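# Bridge lavender case over two blocks, blue block on top

## Task

Place the lavender case so it spans the red block and the green block, supported by both of them like a bridge, then set the blue block standing upright on top of the case; at the end neither gripper may be touching the case or any of the three blocks.

## Robot and tools

Robot: two arms, left_arm and right_arm, each with a parallel two-finger gripper. Cameras: cam_high and cam_low (fixed), cam_left_wrist and cam_right_wrist (on the wrists), all 672x504. A camera stand is bolted behind the arms. Objects may occasionally get nudged by an outside push.

Frames. The scene frame has its origin at table-top height, midway between the nominal arm bases: +z up, +x outward over the table, left_arm toward +y. Arm names do not match image sides. The true bases sit at left_arm (+0.020, +0.289, +0.003) m and right_arm (+0.015, -0.236, +0.025) m, each turned only slightly about z. Each arm reports its hand position, orientation, velocities and targets in its own base frame. Fixed cameras and the table use the scene frame. Motion offsets are measured along the axes of that arm's current Hand target. In the gripper frame the fingers point along +z and close along y; end_effector_position is the spot between the pads, roughly 1 cm short of the tips. Reported poses can be off by a few centimetres, worse when reaching far.

Command row (shared by execute_actions and move): a flat list of 14 numbers, each within -1 to 1. Numbers 1-7 are left_arm: dx, dy, dz, rx, ry, rz, opening; numbers 8-14 are the same for right_arm. Both arms always appear, even if one stays still. The six pose numbers are an offset from that arm's Hand target as it stood when the action or call began, not a pose; 1.0 equals 0.6 m of travel or 180 degrees of turn, and rx, ry, rz form a single rotation vector. Sending the same offset twice moves twice. Six zeros re-request the current Hand target. The opening is absolute, not an offset: +1 fully open (0.094 m), -1 closed. A 0 in the opening slot is a real half-open command, so resend the current opening to keep a gripper as is.

execute_actions(actions, cameras): actions is a list of actions; each action is a list of up to 15 rows, one per 1/30 s step, and a short action repeats its final row to fill 15 steps. Every row within an action counts from the action's starting Hand target. cameras: list of names, ["all"], or []; an unknown name voids the call. Images return only on request or when actions is empty; an empty list also shows the full state, scene number and task.

move(target, speed, blend, opening_speed, grip_force, blocking, cameras): drives each gripper on a straight line to its target. target is one 14-number row or a list of up to 15 rows; every row is an offset from the same starting Hand targets. speed: m/s, 0.002 to 2.9, default 0.25, one value or one per target; turning is capped at twice that in rad/s. blend: corner rounding radius in metres for lists, default 0 (stop at each point). opening_speed: rate of opening change per second on the -1..1 scale, at least 0.2. grip_force: newtons per pad, 10 to 50, one value or one per arm; it persists; lower values close slowly. blocking=false returns after about 0.5 s while motion continues. All paths finish together, last at least 0.5 s, and are cut off at 10 s. Paths do not avoid obstacles or the other arm; faster moves lag, overshoot and hit harder. Avoid routing a gripper near its own base. The result adds a move: line with the outcome (done, off_target, moving, held, fault) and limits (paced = pose clipped, held = steps withheld). done means within 10 mm and 2 degrees; it says nothing about contact.

wait(seconds 0-10): lets time pass holding commands; a running move continues. stop(): brakes a running move. zoom_image(camera, region [x0,y0,x1,y1] pixels, max 504x504): closer view of the newest image of that camera. read_manual(section): licence texts only. finished_scene(scene): ends the scene irreversibly; the arrangement must hold without the robot. Make no further calls in the reply that ends scene 1.

Reading results: Hand target is the last commanded pose after clipping; the next offsets start there. Grippers often rest a few cm short because of friction and weight; the next command, even zeros, retries, or add the shortfall as an offset. Orientation commands are clipped to within 40 degrees of the measured one per step. grip_measured is the measured opening on the command scale; an empty gripper reads slightly wide, a squeezed hard part reads up to about 0.064 narrower. Commanding well below the part width clamps at full force. To release, command well above grip_measured. grip_effort_nm is gripper motor effort (negative closing) and does not equal pad force. Joint torques include gravity and have offsets; joints 1-3 wrap at ±28 N m. Joint velocities may be summarised as within noise. Call results may list end_effector_position at some steps.

Avoid: dropping or releasing moving parts, fast impacts, hard pushes, anything leaving the table, the two grippers or wrist cameras colliding or one gripper clamping the other's fingers, strain on wrist-camera cables, and long stretched or pushing poses that heat motors (MOTOR HOT at 75 °C, fault fold at 90 °C, collapse at 100 °C). A blocked arm keeps pressing until commanded back past its contact.

Each tool is called after ">>>" as a command line: name --argument value for each argument, lists and objects as JSON in quotes; but a table of rows of numbers goes row by row, as --pt "numbers of a row", without its own name.

## Session

>>> execute_actions --actions '[]'

Scene clock: 0.00 s.
left_arm: end_effector_position=(+0.4102, -0.0245, +0.0944) grip_measured=+1.000 grip_effort_nm=n/a end_effector_quat_wxyz=(+0.574, +0.015, +0.819, +0.013) | right_arm: end_effector_position=(+0.3978, -0.0233, +0.1077) grip_measured=+1.000 grip_effort_nm=n/a end_effector_quat_wxyz=(+0.591, +0.035, +0.806, +0.008)
Joint positions: left_arm=[-0.109 1.592 0.42 0.821 -0.107 0.003 0.094] | right_arm=[-0.085 1.512 0.364 0.841 -0.054 0.04 0.094]
Joint velocities: within noise
Joint torques (N m): no reading
Motor temperatures (°C): left_arm=[25 30 37 38 29 27 26] | right_arm=[25 32 35 37 25 27 24]
Heat: left arm: 38 °C; right arm: 37 °C.
Hand target: left_arm +0.4107, -0.0232, +0.0955; +0.573, +0.013, +0.819, +0.016 | right_arm +0.4004, -0.0235, +0.1155; +0.602, +0.035, +0.798, +0.009
Tool commands: left_gripper/opening=+1.0 right_gripper/opening=+1.0

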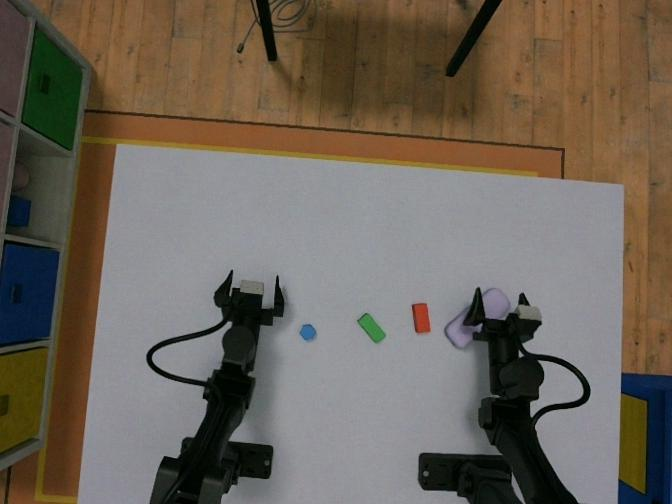

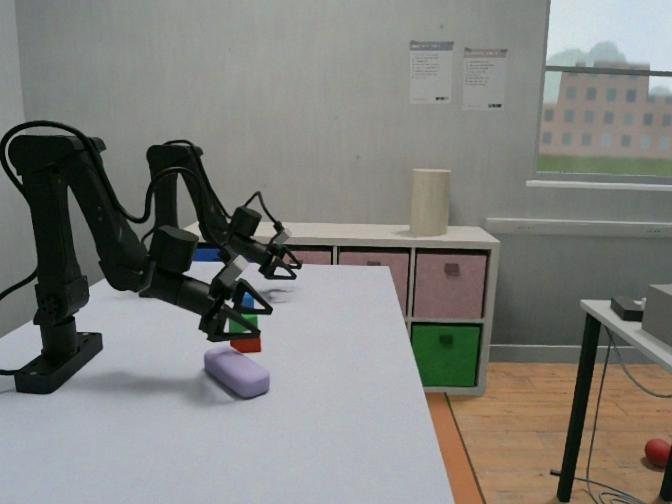

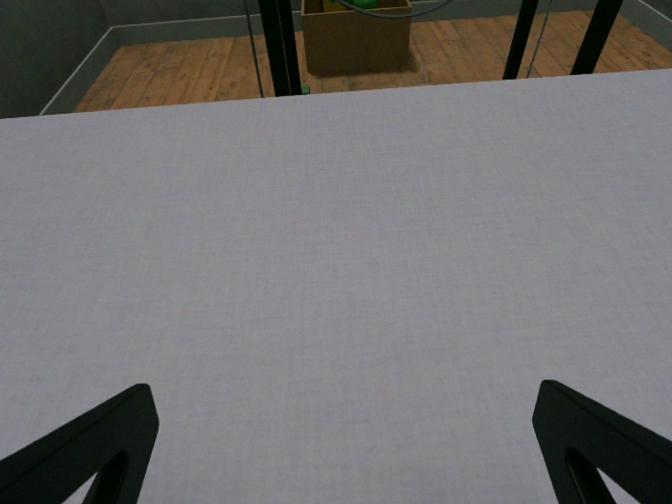

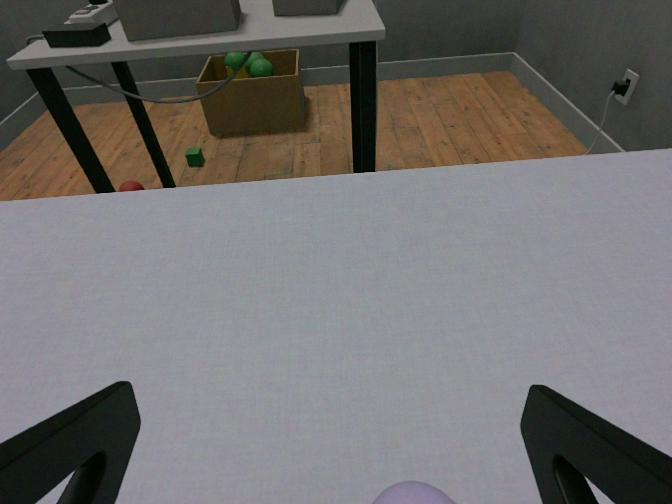

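>>> zoom_image --camera "cam_high" --region '[270, 260, 550, 370]'

>>> zoom_image --camera "cam_low" --region '[180, 240, 320, 420]'

Scaled by 1.800 from the camera's 672x504 image, which has a finer 960x720 frame.

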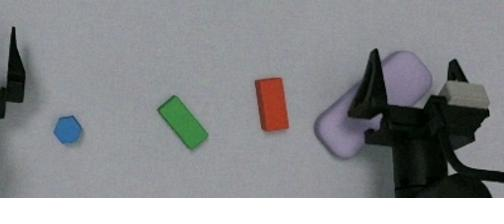

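Scaled by 2.800 from the camera's 672x504 image, which has a finer 960x720 frame.

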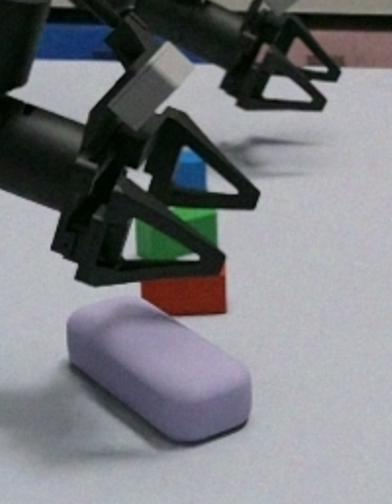

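>>> move --target '[-0.138, -0.0832, -0.2228, 0.0109, 0.3887, -0.0088, 1, -0.0663, 0.3428, -0.1797, 0.0061, 0.4113, -0.0239, 1]' --cameras '["all"]'

Scene clock: 19.97 s.
left_arm: end_effector_position=(+0.3182, -0.0765, +0.2112) grip_measured=+1.000 grip_effort_nm=0.00 end_effector_quat_wxyz=(+0.051, +0.001, +0.999, -0.011) | right_arm: end_effector_position=(+0.3164, +0.1787, +0.1936) grip_measured=+1.000 grip_effort_nm=0.00 end_effector_quat_wxyz=(+0.032, -0.002, +0.999, +0.013)
Joint positions: left_arm=[-0.24 1.732 1.819 -1.553 -0.002 -0.238 0.094] | right_arm=[0.516 1.901 1.964 -1.565 0.009 0.513 0.094]
Joint torques (N m): left_arm=[-0.61 -6.67 7.51 0.08 -0.02 -0.11] | right_arm=[0.35 -6.67 9.44 0.31 -0.11 0.05]
Heat: left arm: 39 °C; right arm: 40 °C.
Hand target: left_arm +0.3134, -0.0779, +0.2170; +0.000, -0.001, +1.000, +0.000 | right_arm +0.3171, +0.1821, +0.1951; +0.000, +0.000, +1.000, +0.000
Off the commanded pose: left_arm 0.008 m, 6 deg | right_arm 0.004 m, 4 deg.
joint sent to its limit (left arm) — joint 4 (wrist pitch), lower limit. The joint targets are off in orientation, not in position.
joint sent to its limit (right arm) — joint 4 (wrist pitch), lower limit. The joint targets are off in orientation, not in position.
move: off_target (left_arm, right_arm)

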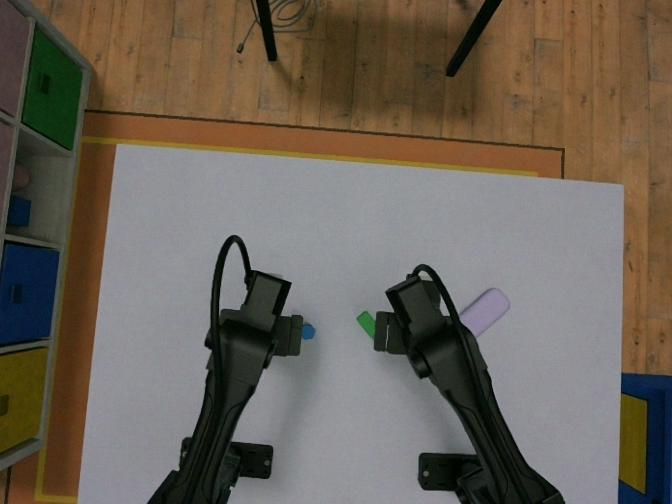

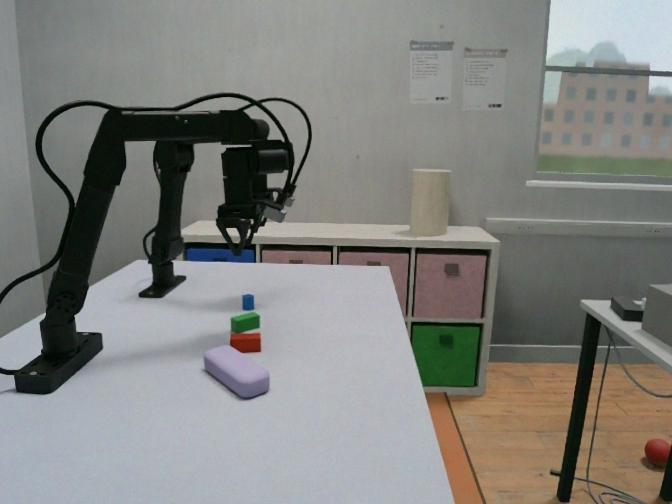

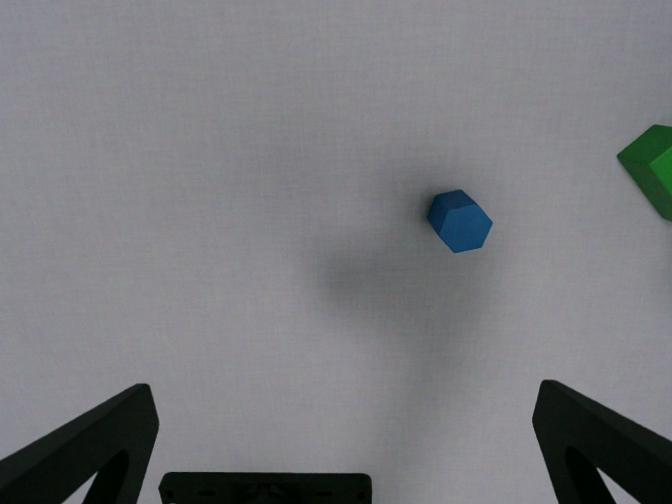

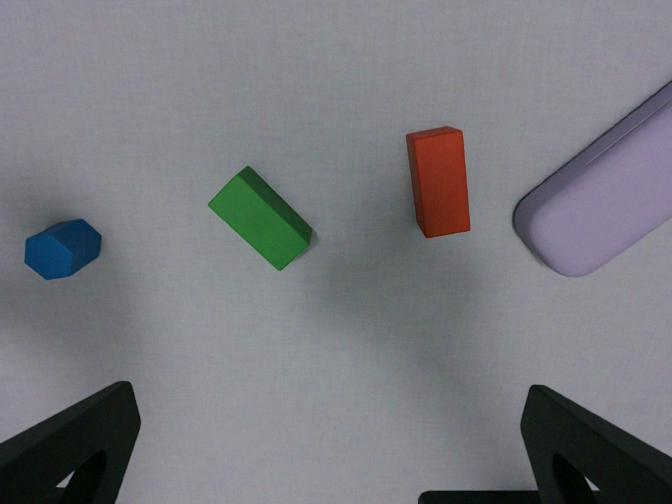

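>>> zoom_image --camera "cam_right_wrist" --region '[190, 80, 490, 290]'

>>> zoom_image --camera "cam_left_wrist" --region '[400, 160, 520, 280]'

Scaled by 1.680 from the camera's 672x504 image, which has a finer 960x720 frame.

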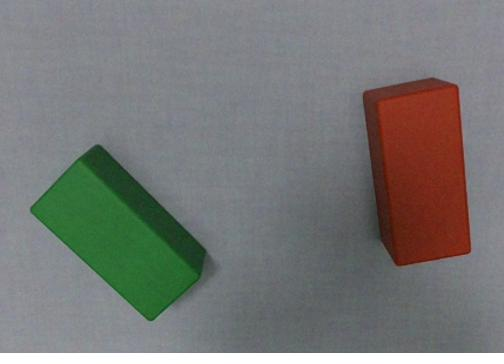

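Scaled by 4.200 from the camera's 672x504 image, which has a finer 960x720 frame.

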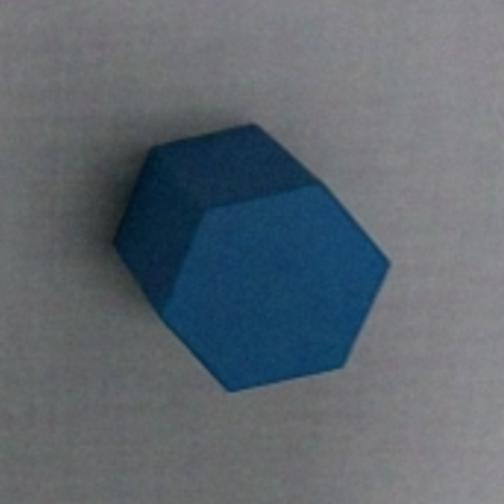

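>>> move --target '[0.005, -0.1423, 0.0617, 0, 0, 0.125, 1, -0.030, -0.337, 0.0335, 0, 0, 0.303, 1]' --cameras '["all"]'

Scene clock: 53.30 s.
left_arm: end_effector_position=(+0.3116, -0.1619, +0.1801) grip_measured=+1.000 grip_effort_nm=0.01 end_effector_quat_wxyz=(+0.010, +0.187, +0.982, -0.002) | right_arm: end_effector_position=(+0.3355, -0.0216, +0.1736) grip_measured=+1.000 grip_effort_nm=0.00 end_effector_quat_wxyz=(-0.001, +0.456, +0.890, -0.003)
Joint positions: left_arm=[-0.483 1.884 1.888 -1.554 -0.001 -0.106 0.094] | right_arm=[-0.064 1.84 1.804 -1.538 0.006 0.882 0.094]
Joint torques (N m): left_arm=[-0.44 -6.31 8.13 -0.07 -0.02 0.13] | right_arm=[0.27 -7.69 6.74 0.33 -0.07 0.08]
Heat: left arm: 41 °C; right arm: 37 °C.
Hand target: left_arm +0.3105, -0.1633, +0.1799; +0.000, +0.194, +0.981, +0.000 | right_arm +0.3350, -0.0200, +0.1749; +0.000, +0.458, +0.889, +0.000
Off the commanded pose: left_arm 0.002 m, 1 deg | right_arm 0.002 m, 1 deg.
move: done

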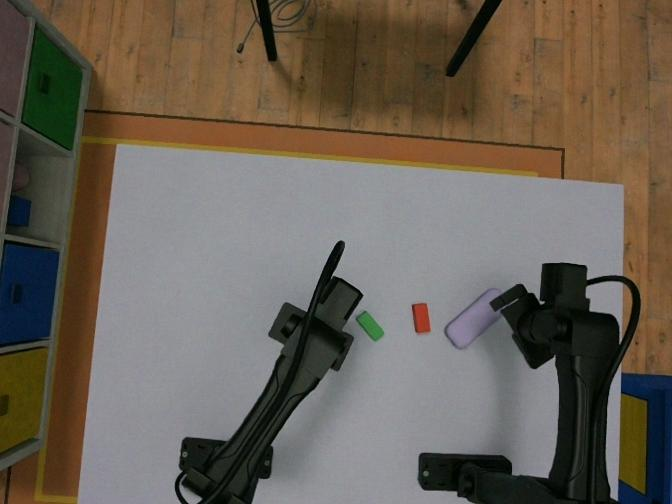

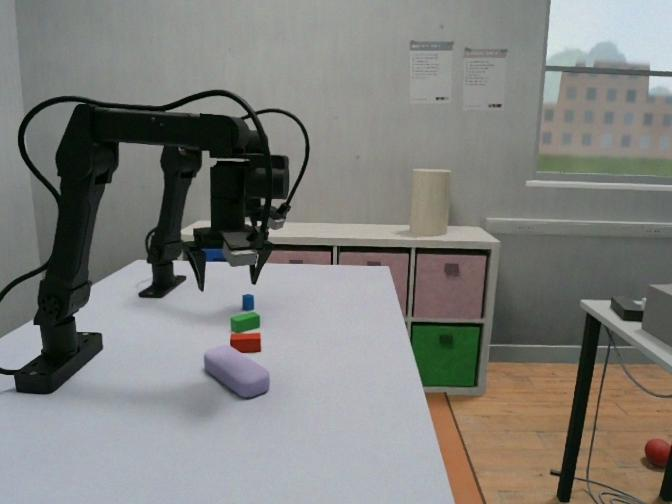

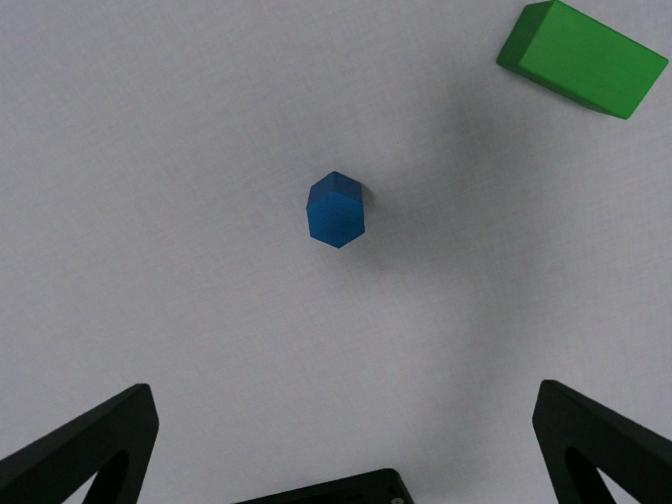

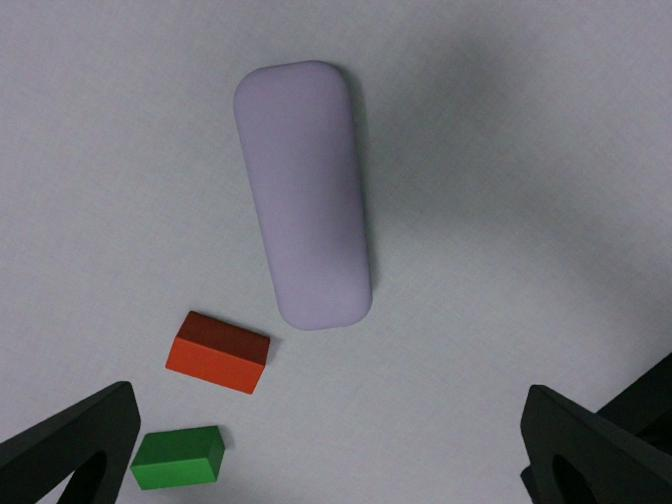

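>>> move --target '[0.0112, -0.0008, 0.155, 0, 0, 0, 1, 0.0133, 0.0233, 0.1817, 0, 0, -0.031, 1]' --cameras '["cam_left_wrist", "cam_right_wrist", "cam_low"]'

Scene clock: 64.03 s.
left_arm: end_effector_position=(+0.3073, -0.1596, +0.0833) grip_measured=+1.000 grip_effort_nm=0.00 end_effector_quat_wxyz=(-0.007, +0.188, +0.982, +0.003) | right_arm: end_effector_position=(+0.3447, -0.0082, +0.0732) grip_measured=+1.000 grip_effort_nm=0.00 end_effector_quat_wxyz=(+0.010, +0.418, +0.908, +0.001)
Joint positions: left_arm=[-0.483 1.881 1.497 -1.202 -0.001 -0.105 0.094] | right_arm=[-0.024 1.849 1.415 -1.116 0.006 0.838 0.094]
Joint torques (N m): left_arm=[-0.7 -9.61 4.6 0.2 -0.02 0.09] | right_arm=[0.51 -6.72 5.71 0.44 -0.08 -0.03]
Heat: left arm: 41 °C; right arm: 36 °C.
Hand target: left_arm +0.3042, -0.1612, +0.0869; +0.000, +0.195, +0.981, +0.000 | right_arm +0.3417, -0.0055, +0.0659; +0.000, +0.415, +0.910, +0.000
Off the commanded pose: left_arm 0.005 m, 1 deg | right_arm 0.008 m, 1 deg.
move: done
Images, in order (width x height): cam_low 672x504, cam_left_wrist 672x504, cam_right_wrist 672x504.

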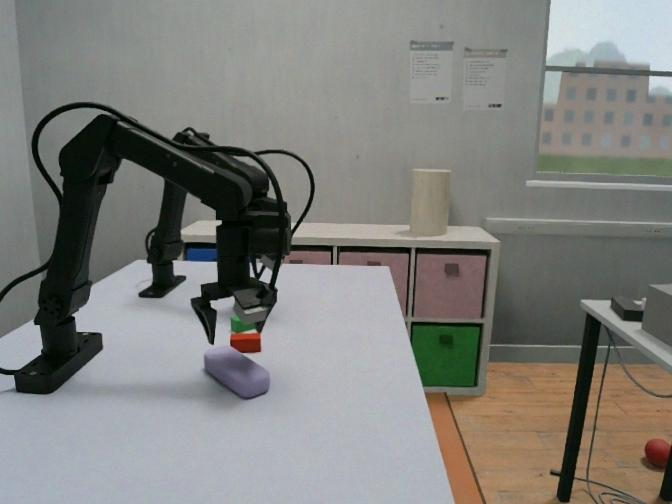

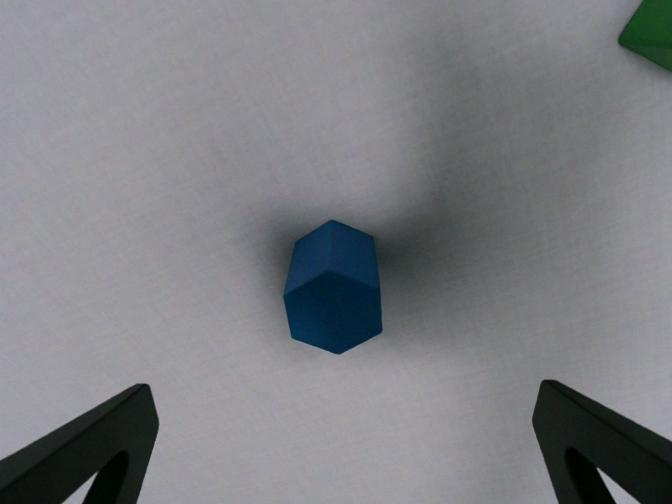

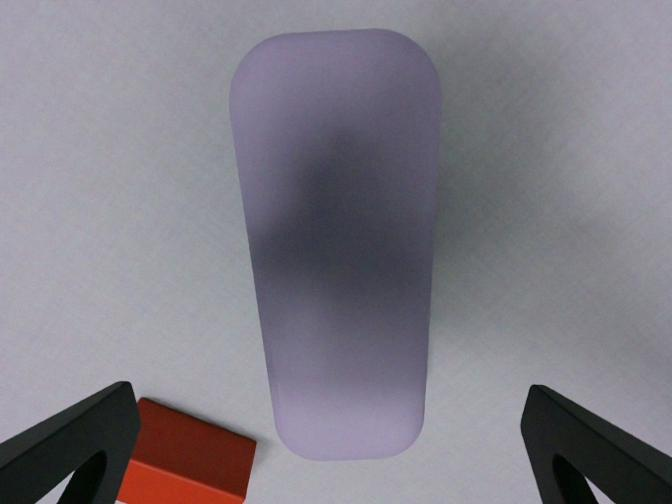

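>>> move --target '[0, 0, 0.1067, 0, 0, 0, 1, -0.009, -0.004, 0.1133, 0, 0, -0.0133, 1]' --cameras '["cam_left_wrist", "cam_right_wrist", "cam_low"]' --speed 0.15

Scene clock: 75.90 s.
left_arm: end_effector_position=(+0.3082, -0.1601, +0.0315) grip_measured=+1.000 grip_effort_nm=0.00 end_effector_quat_wxyz=(+0.009, +0.188, +0.982, -0.002) | right_arm: end_effector_position=(+0.3468, -0.0102, +0.0048) grip_measured=+1.000 grip_effort_nm=0.00 end_effector_quat_wxyz=(+0.008, +0.394, +0.919, +0.001)
Joint positions: left_arm=[-0.483 1.901 1.312 -0.962 -0.001 -0.105 0.094] | right_arm=[-0.029 1.942 1.254 -0.867 0.005 0.78 0.094]
Joint torques (N m): left_arm=[-0.7 -6.5 4.7 0.32 -0.02 0.09] | right_arm=[-0.35 -6.87 5.45 0.47 -0.08 -0.03]
Heat: left arm: 39 °C; right arm: 36 °C.
Hand target: left_arm +0.3042, -0.1612, +0.0229; +0.000, +0.195, +0.981, +0.000 | right_arm +0.3433, -0.0111, -0.0021; +0.000, +0.395, +0.919, +0.000
Off the commanded pose: left_arm 0.010 m, 1 deg | right_arm 0.008 m, 1 deg.
move: done
Images, in order (width x height): cam_low 672x504, cam_left_wrist 672x504, cam_right_wrist 672x504.

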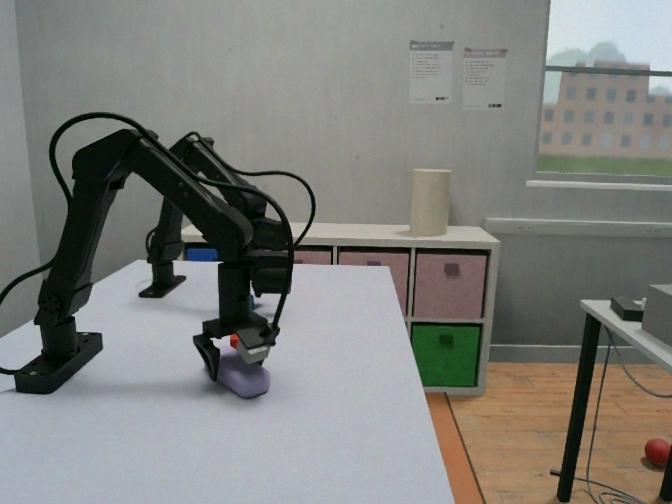

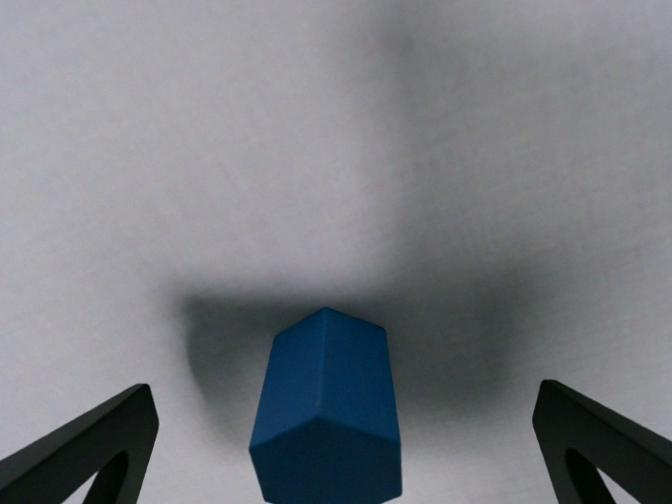

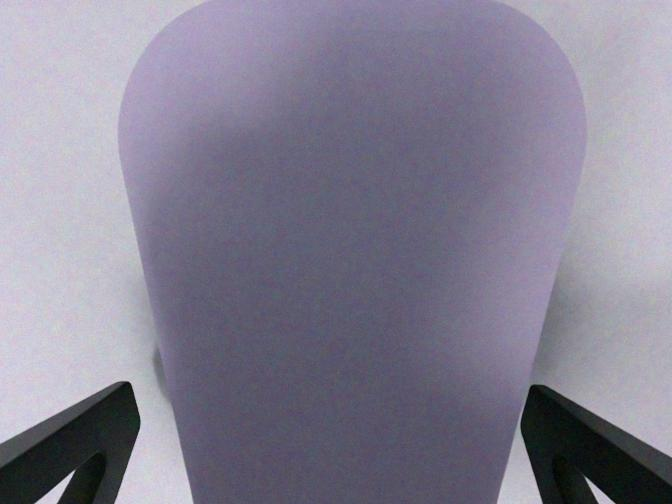

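>>> move --pt "0 0 0.0233 0 0 0 1 0 -0.005 0.0117 0 0 0 1" --pt "0 0 0.0233 0 0 0 -0.6 0 -0.005 0.0117 0 0 0 -0.04" --cameras '["cam_left_wrist", "cam_right_wrist"]' --speed 0.15 --opening_speed 1.2

Scene clock: 82.87 s.
left_arm: end_effector_position=(+0.3093, -0.1606, +0.0187) grip_measured=-0.355 grip_effort_nm=-1.03 end_effector_quat_wxyz=(+0.011, +0.188, +0.982, -0.003) | right_arm: end_effector_position=(+0.3469, -0.0123, +0.0005) grip_measured=+0.324 grip_effort_nm=-1.03 end_effector_quat_wxyz=(+0.013, +0.394, +0.919, +0.002)
Joint positions: left_arm=[-0.483 1.919 1.282 -0.91 -0.001 -0.105 0.03] | right_arm=[-0.036 1.942 1.234 -0.838 0.005 0.773 0.062]
Joint torques (N m): left_arm=[-0.68 -6.39 4.49 0.33 -0.02 0.09] | right_arm=[-0.34 -6.5 5.01 0.49 -0.06 -0.01]
Heat: left arm: 38 °C; right arm: 35 °C.
Hand target: left_arm +0.3042, -0.1611, +0.0089; +0.000, +0.195, +0.981, +0.000 | right_arm +0.3412, -0.0133, -0.0091; +0.000, +0.395, +0.918, +0.000
Off the commanded pose: left_arm 0.011 m, 2 deg | right_arm 0.011 m, 2 deg.
move: off_target (left_arm, right_arm); target 2's new opening was sent with right_arm's hand 0.011 m and 2 deg from that target
Images, in order (width x height): cam_left_wrist 672x504, cam_right_wrist 672x504.

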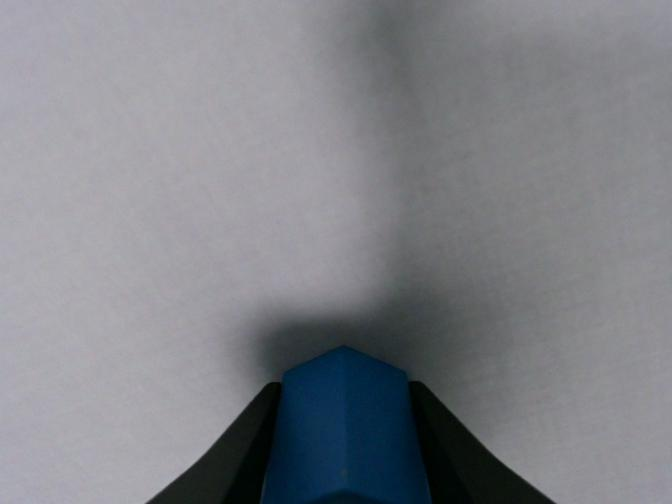

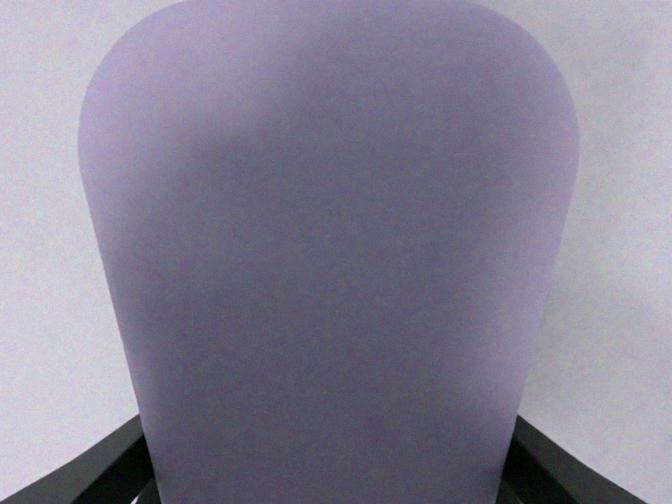

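>>> move --pt "0 0 -0.14 0 0 0 -0.6 0 0 -0.14 0 0 0 -0.04" --pt "0 0 -0.18 0 0 0 -0.6 0.2548 0.1895 -0.1527 0 0 0.1678 -0.04" --cameras '["all"]' --speed 0.25 --blend '[0.03, 0]'

Scene clock: 103.23 s.
left_arm: end_effector_position=(+0.3038, -0.1579, +0.1039) grip_measured=-0.355 grip_effort_nm=-1.02 end_effector_quat_wxyz=(-0.011, +0.188, +0.982, +0.004) | right_arm: end_effector_position=(+0.3142, +0.1766, +0.0812) grip_measured=+0.324 grip_effort_nm=-1.03 end_effector_quat_wxyz=(-0.002, +0.614, +0.789, +0.004)
Joint positions: left_arm=[-0.483 1.866 1.559 -1.288 -0.001 -0.105 0.03] | right_arm=[0.506 1.915 1.535 -1.183 -0.006 1.829 0.062]
Joint torques (N m): left_arm=[-0.69 -9.14 8.28 -0.12 -0.02 0.09] | right_arm=[-0.29 -6.76 9.84 0.19 0.02 0.12]
Heat: left arm: 38 °C; right arm: 35 °C.
Hand target: left_arm +0.3041, -0.1612, +0.1169; +0.000, +0.195, +0.981, +0.000 | right_arm +0.3187, +0.1760, +0.0825; +0.000, +0.621, +0.784, +0.000
Off the commanded pose: left_arm 0.013 m, 2 deg | right_arm 0.005 m, 1 deg.
move: off_target (left_arm)

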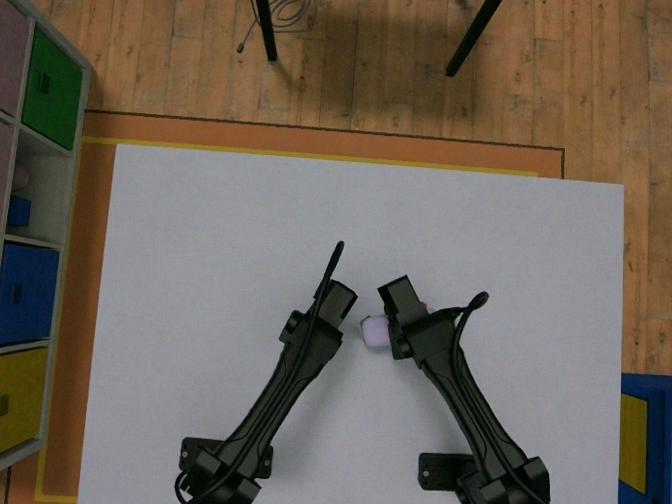

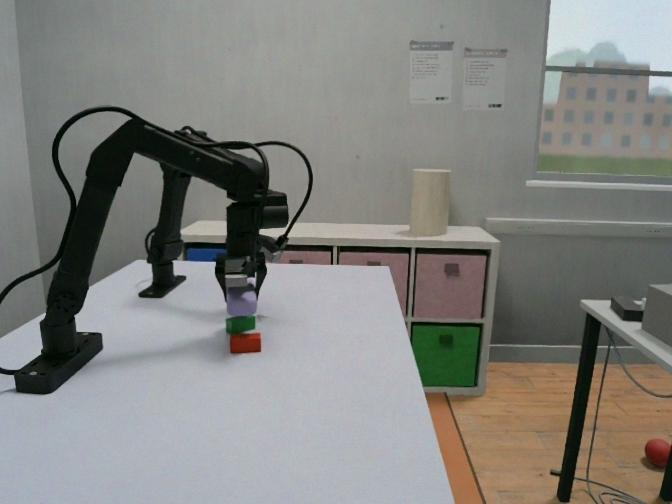

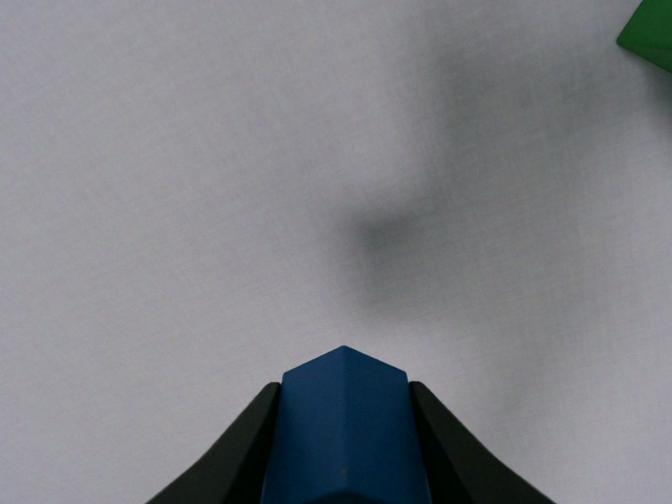

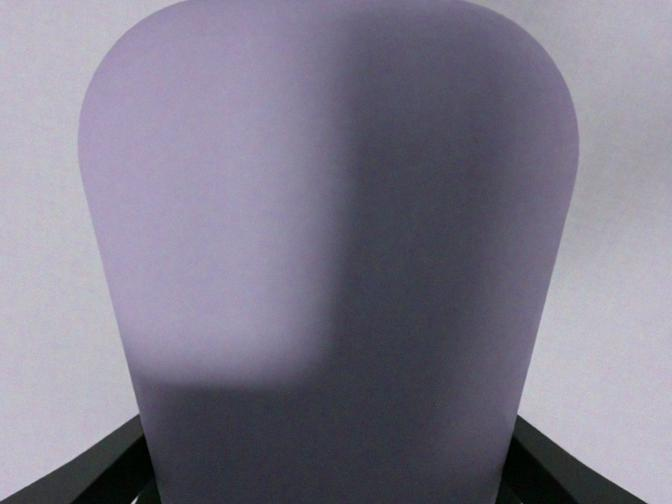

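>>> zoom_image --camera "cam_high" --region '[340, 280, 450, 370]'

>>> zoom_image --camera "cam_low" --region '[200, 240, 300, 370]'

Scaled by 4.582 from the camera's 672x504 image, which has a finer 960x720 frame.

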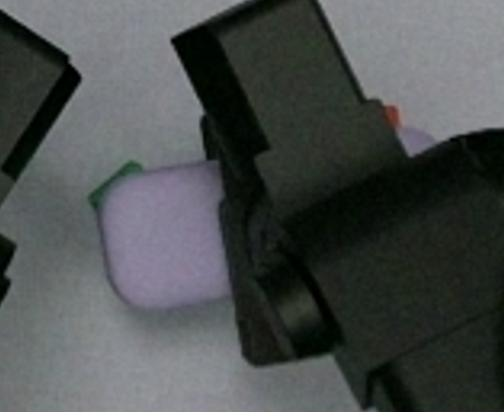

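Scaled by 3.877 from the camera's 672x504 image, which has a finer 960x720 frame.

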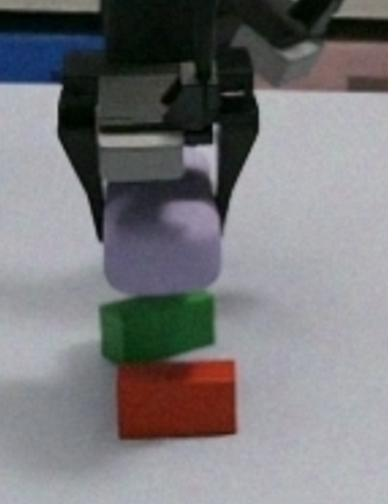

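>>> move --target '[0, 0, 0, 0, 0, 0, -0.6, 0, 0, 0.0875, 0, 0, 0, -0.04]' --cameras '["cam_high", "cam_low"]' --speed 0.12

>>> zoom_image --camera "cam_low" --region '[200, 260, 300, 370]'

>>> zoom_image --camera "cam_high" --region '[340, 280, 450, 370]'

Scene clock: 114.00 s.
left_arm: end_effector_position=(+0.3038, -0.1579, +0.1039) grip_measured=-0.355 grip_effort_nm=-1.03 end_effector_quat_wxyz=(-0.011, +0.188, +0.982, +0.004) | right_arm: end_effector_position=(+0.3206, +0.1801, +0.0365) grip_measured=+0.324 grip_effort_nm=-1.03 end_effector_quat_wxyz=(+0.001, +0.615, +0.789, +0.010)
Joint positions: left_arm=[-0.483 1.866 1.559 -1.288 -0.001 -0.105 0.03] | right_arm=[0.506 1.968 1.426 -1.009 -0.006 1.83 0.062]
Joint torques (N m): left_arm=[-0.7 -9.13 8.24 -0.12 -0.02 0.1] | right_arm=[-0.17 -7.51 5.85 0.43 0.02 0.11]
Heat: left arm: 38 °C; right arm: 35 °C.
Hand target: left_arm +0.3041, -0.1612, +0.1169; +0.000, +0.195, +0.981, +0.000 | right_arm +0.3187, +0.1760, +0.0301; +0.000, +0.621, +0.784, +0.000
Off the commanded pose: left_arm 0.013 m, 2 deg | right_arm 0.008 m, 2 deg.
move: off_target (left_arm)
Images, in order (width x height): cam_high 672x504, cam_low 672x504.

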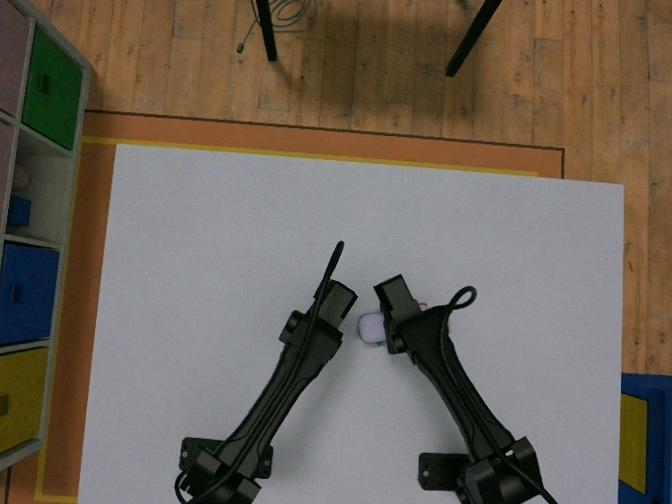

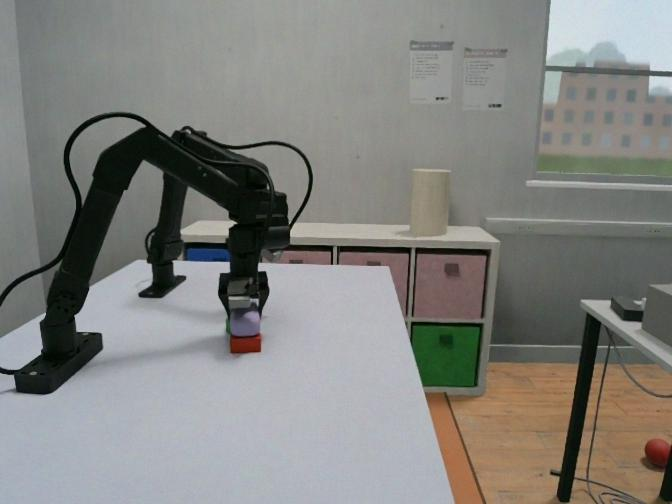

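Scaled by 4.582 from the camera's 672x504 image, which has a finer 960x720 frame.

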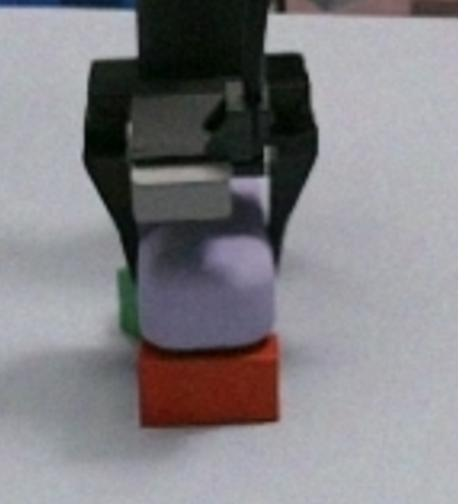

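Scaled by 4.582 from the camera's 672x504 image, which has a finer 960x720 frame.

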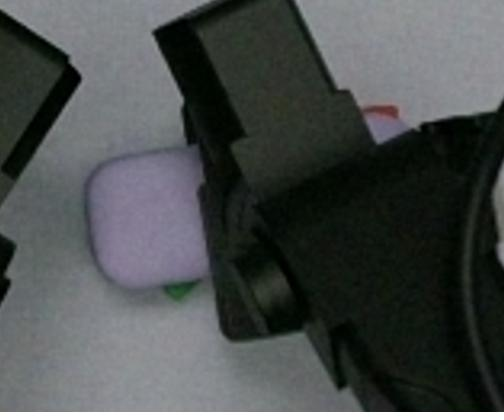

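>>> move --target '[0, 0, 0, 0, 0, 0, -0.6, 0, 0, 0.013, 0, 0, 0, -0.04]' --cameras '["cam_low"]' --speed 0.1

>>> zoom_image --camera "cam_low" --region '[200, 260, 300, 370]'

Scene clock: 117.37 s.
left_arm: end_effector_position=(+0.3038, -0.1579, +0.1039) grip_measured=-0.355 grip_effort_nm=-1.03 end_effector_quat_wxyz=(-0.011, +0.188, +0.982, +0.004) | right_arm: end_effector_position=(+0.3219, +0.1809, +0.0341) grip_measured=+0.324 grip_effort_nm=-1.03 end_effector_quat_wxyz=(+0.003, +0.615, +0.788, +0.014)
Joint positions: left_arm=[-0.483 1.866 1.559 -1.288 -0.001 -0.105 0.03] | right_arm=[0.506 1.968 1.416 -0.99 -0.006 1.831 0.062]
Joint torques (N m): left_arm=[-0.69 -9.14 8.25 -0.11 -0.02 0.09] | right_arm=[-0.23 -6.86 5.08 0.53 0.03 0.11]
Heat: left arm: 38 °C; right arm: 35 °C.
Hand target: left_arm +0.3041, -0.1612, +0.1169; +0.000, +0.195, +0.981, +0.000 | right_arm +0.3186, +0.1760, +0.0223; +0.000, +0.621, +0.784, +0.000
Off the commanded pose: left_arm 0.013 m, 2 deg | right_arm 0.013 m, 2 deg.
move: off_target (left_arm, right_arm)
Images, in order (width x height): cam_low 672x504.

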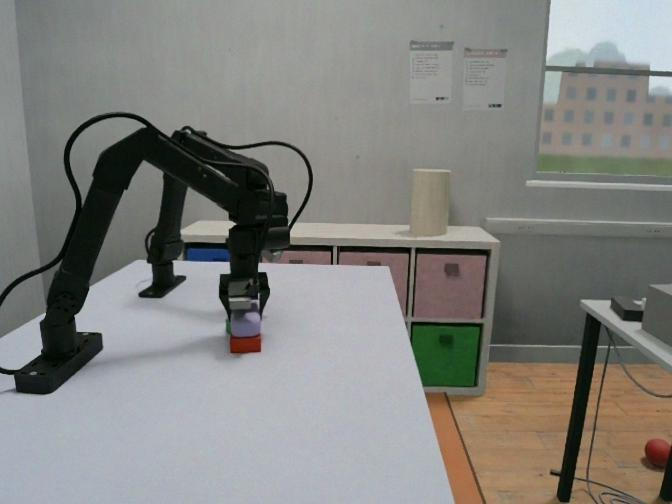

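Scaled by 4.582 from the camera's 672x504 image, which has a finer 960x720 frame.

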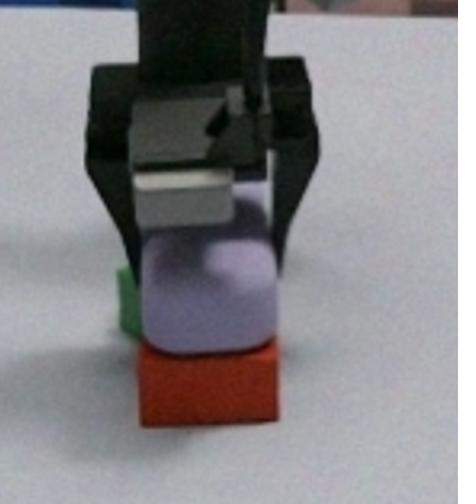

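>>> move --target '[0, 0, 0, 0, 0, 0, -0.6, 0, 0, 0.01, 0, 0, 0, -0.04]' --speed 0.1 --cameras '["cam_low"]'

>>> zoom_image --camera "cam_low" --region '[220, 300, 270, 360]'

Scene clock: 120.40 s.
left_arm: end_effector_position=(+0.3038, -0.1579, +0.1039) grip_measured=-0.355 grip_effort_nm=-1.02 end_effector_quat_wxyz=(-0.011, +0.188, +0.982, +0.004) | right_arm: end_effector_position=(+0.3222, +0.1802, +0.0331) grip_measured=+0.324 grip_effort_nm=-1.03 end_effector_quat_wxyz=(+0.005, +0.616, +0.788, +0.014)
Joint positions: left_arm=[-0.483 1.866 1.559 -1.288 -0.001 -0.105 0.03] | right_arm=[0.506 1.968 1.412 -0.985 -0.002 1.833 0.062]
Joint torques (N m): left_arm=[-0.72 -9.17 8.28 -0.12 -0.02 0.08] | right_arm=[-0.21 -6.38 4.22 0.71 0.01 0.11]
Motor temperatures (°C): left_arm=[24 35 38 34 28 26 27] | right_arm=[24 34 35 33 25 26 25]
Heat: left arm: 38 °C; right arm: 35 °C.
Hand target: left_arm +0.3041, -0.1612, +0.1169; +0.000, +0.195, +0.981, +0.000 | right_arm +0.3188, +0.1760, +0.0163; +0.000, +0.621, +0.784, +0.000
Off the commanded pose: left_arm 0.013 m, 2 deg | right_arm 0.018 m, 2 deg.
move: off_target (left_arm, right_arm)
Images, in order (width x height): cam_low 672x504.

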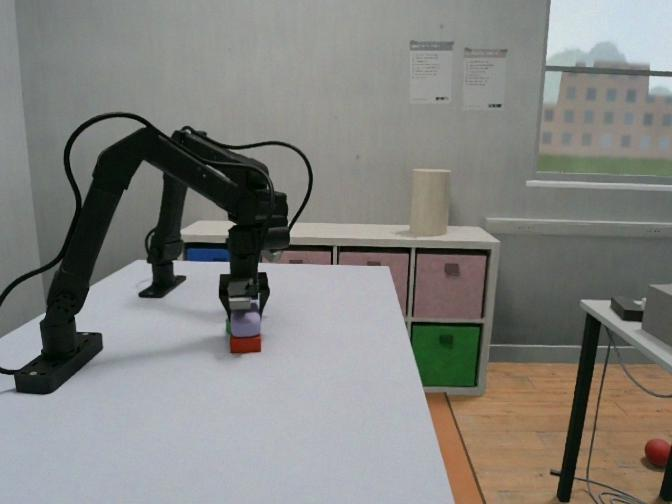

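Scaled by 8.400 from the camera's 672x504 image, which has a finer 960x720 frame.

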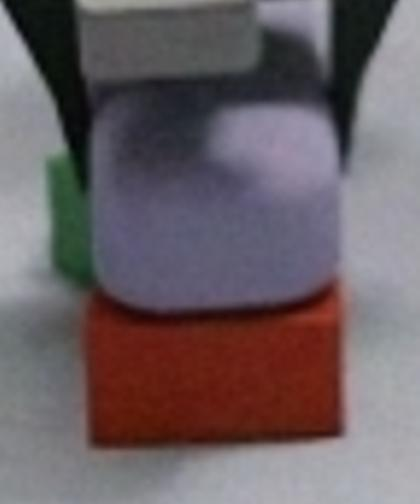

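>>> move --pt "0 0 0 0 0 0 -0.6 0 0 -0.023 0 0 0 -0.04" --pt "0 0 0 0 0 0 -0.6 0 0 -0.023 0 0 0 0.75" --pt "0 0 0 0 0 0 -0.6 0 0 -0.25 0 0 0 0.75" --pt "0 0 0 0 0 0 -0.6 -0.318 -0.075 -0.283 0 0 -0.1678 0.75" --pt "-0.1945 -0.2655 -0.0833 0 0 0 -0.6 -0.318 -0.075 -0.283 0 0 -0.1678 0.75" --speed '[0.1, 0.1, 0.15, 0.35, 0.3]' --opening_speed 1.2 --blend '[0, 0, 0.03, 0, 0]' --cameras '["all"]'

Scene clock: 131.53 s.
left_arm: end_effector_position=(+0.3509, -0.3565, +0.1762) grip_measured=-0.355 grip_effort_nm=-1.03 end_effector_quat_wxyz=(+0.110, +0.201, +0.971, -0.074) | right_arm: end_effector_position=(+0.3235, -0.0232, +0.1771) grip_measured=+0.748 grip_effort_nm=0.10 end_effector_quat_wxyz=(-0.005, +0.399, +0.917, -0.006)
Joint positions: left_arm=[-0.795 2.383 2.628 -1.551 0.001 -0.387 0.03] | right_arm=[-0.071 1.804 1.773 -1.553 0.007 0.751 0.082]
Joint torques (N m): left_arm=[0.39 -8.94 7.97 0.36 -0.05 -0.1] | right_arm=[0.46 -9.03 7.04 0.16 -0.09 -0.02]
Heat: left arm: 39 °C; right arm: 34 °C.
Hand target: left_arm +0.3513, -0.3529, +0.1669; +0.000, +0.194, +0.981, +0.000 | right_arm +0.3186, -0.0201, +0.1860; +0.000, +0.395, +0.918, +0.000
Off the commanded pose: left_arm 0.010 m, 15 deg | right_arm 0.011 m, 1 deg.
joint sent to its limit (left arm) — joint 4 (wrist pitch), lower limit. The joint targets are off in orientation, not in position.
move: off_target (left_arm, right_arm)

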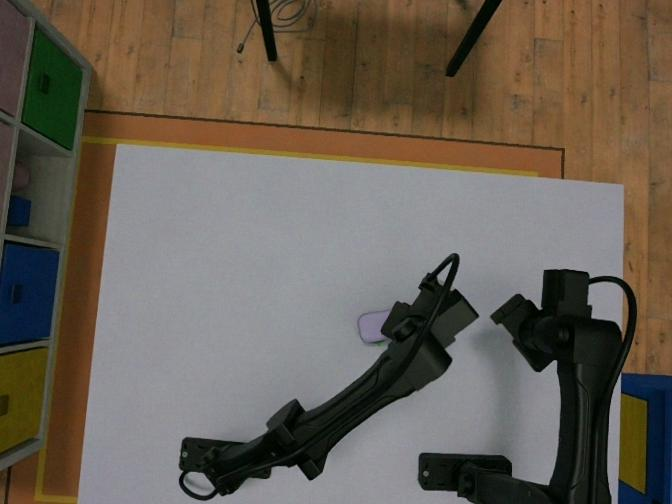

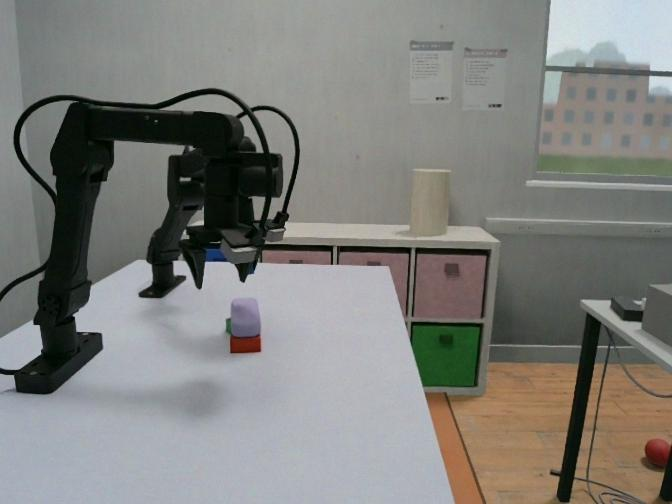

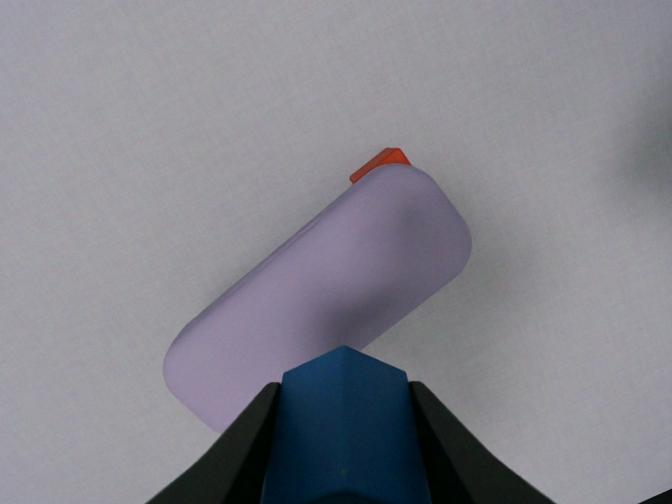

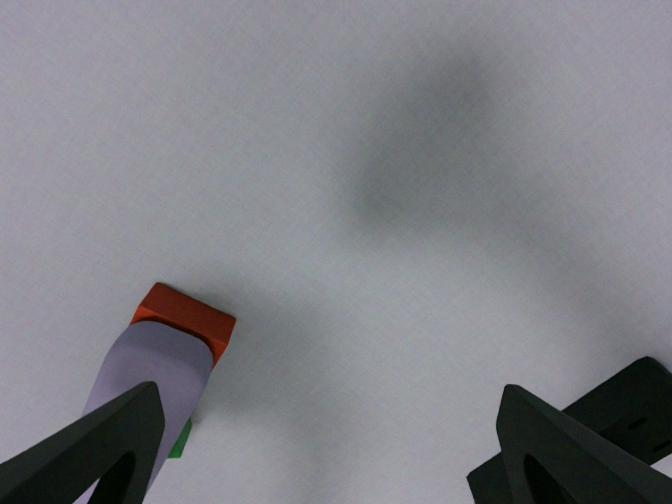

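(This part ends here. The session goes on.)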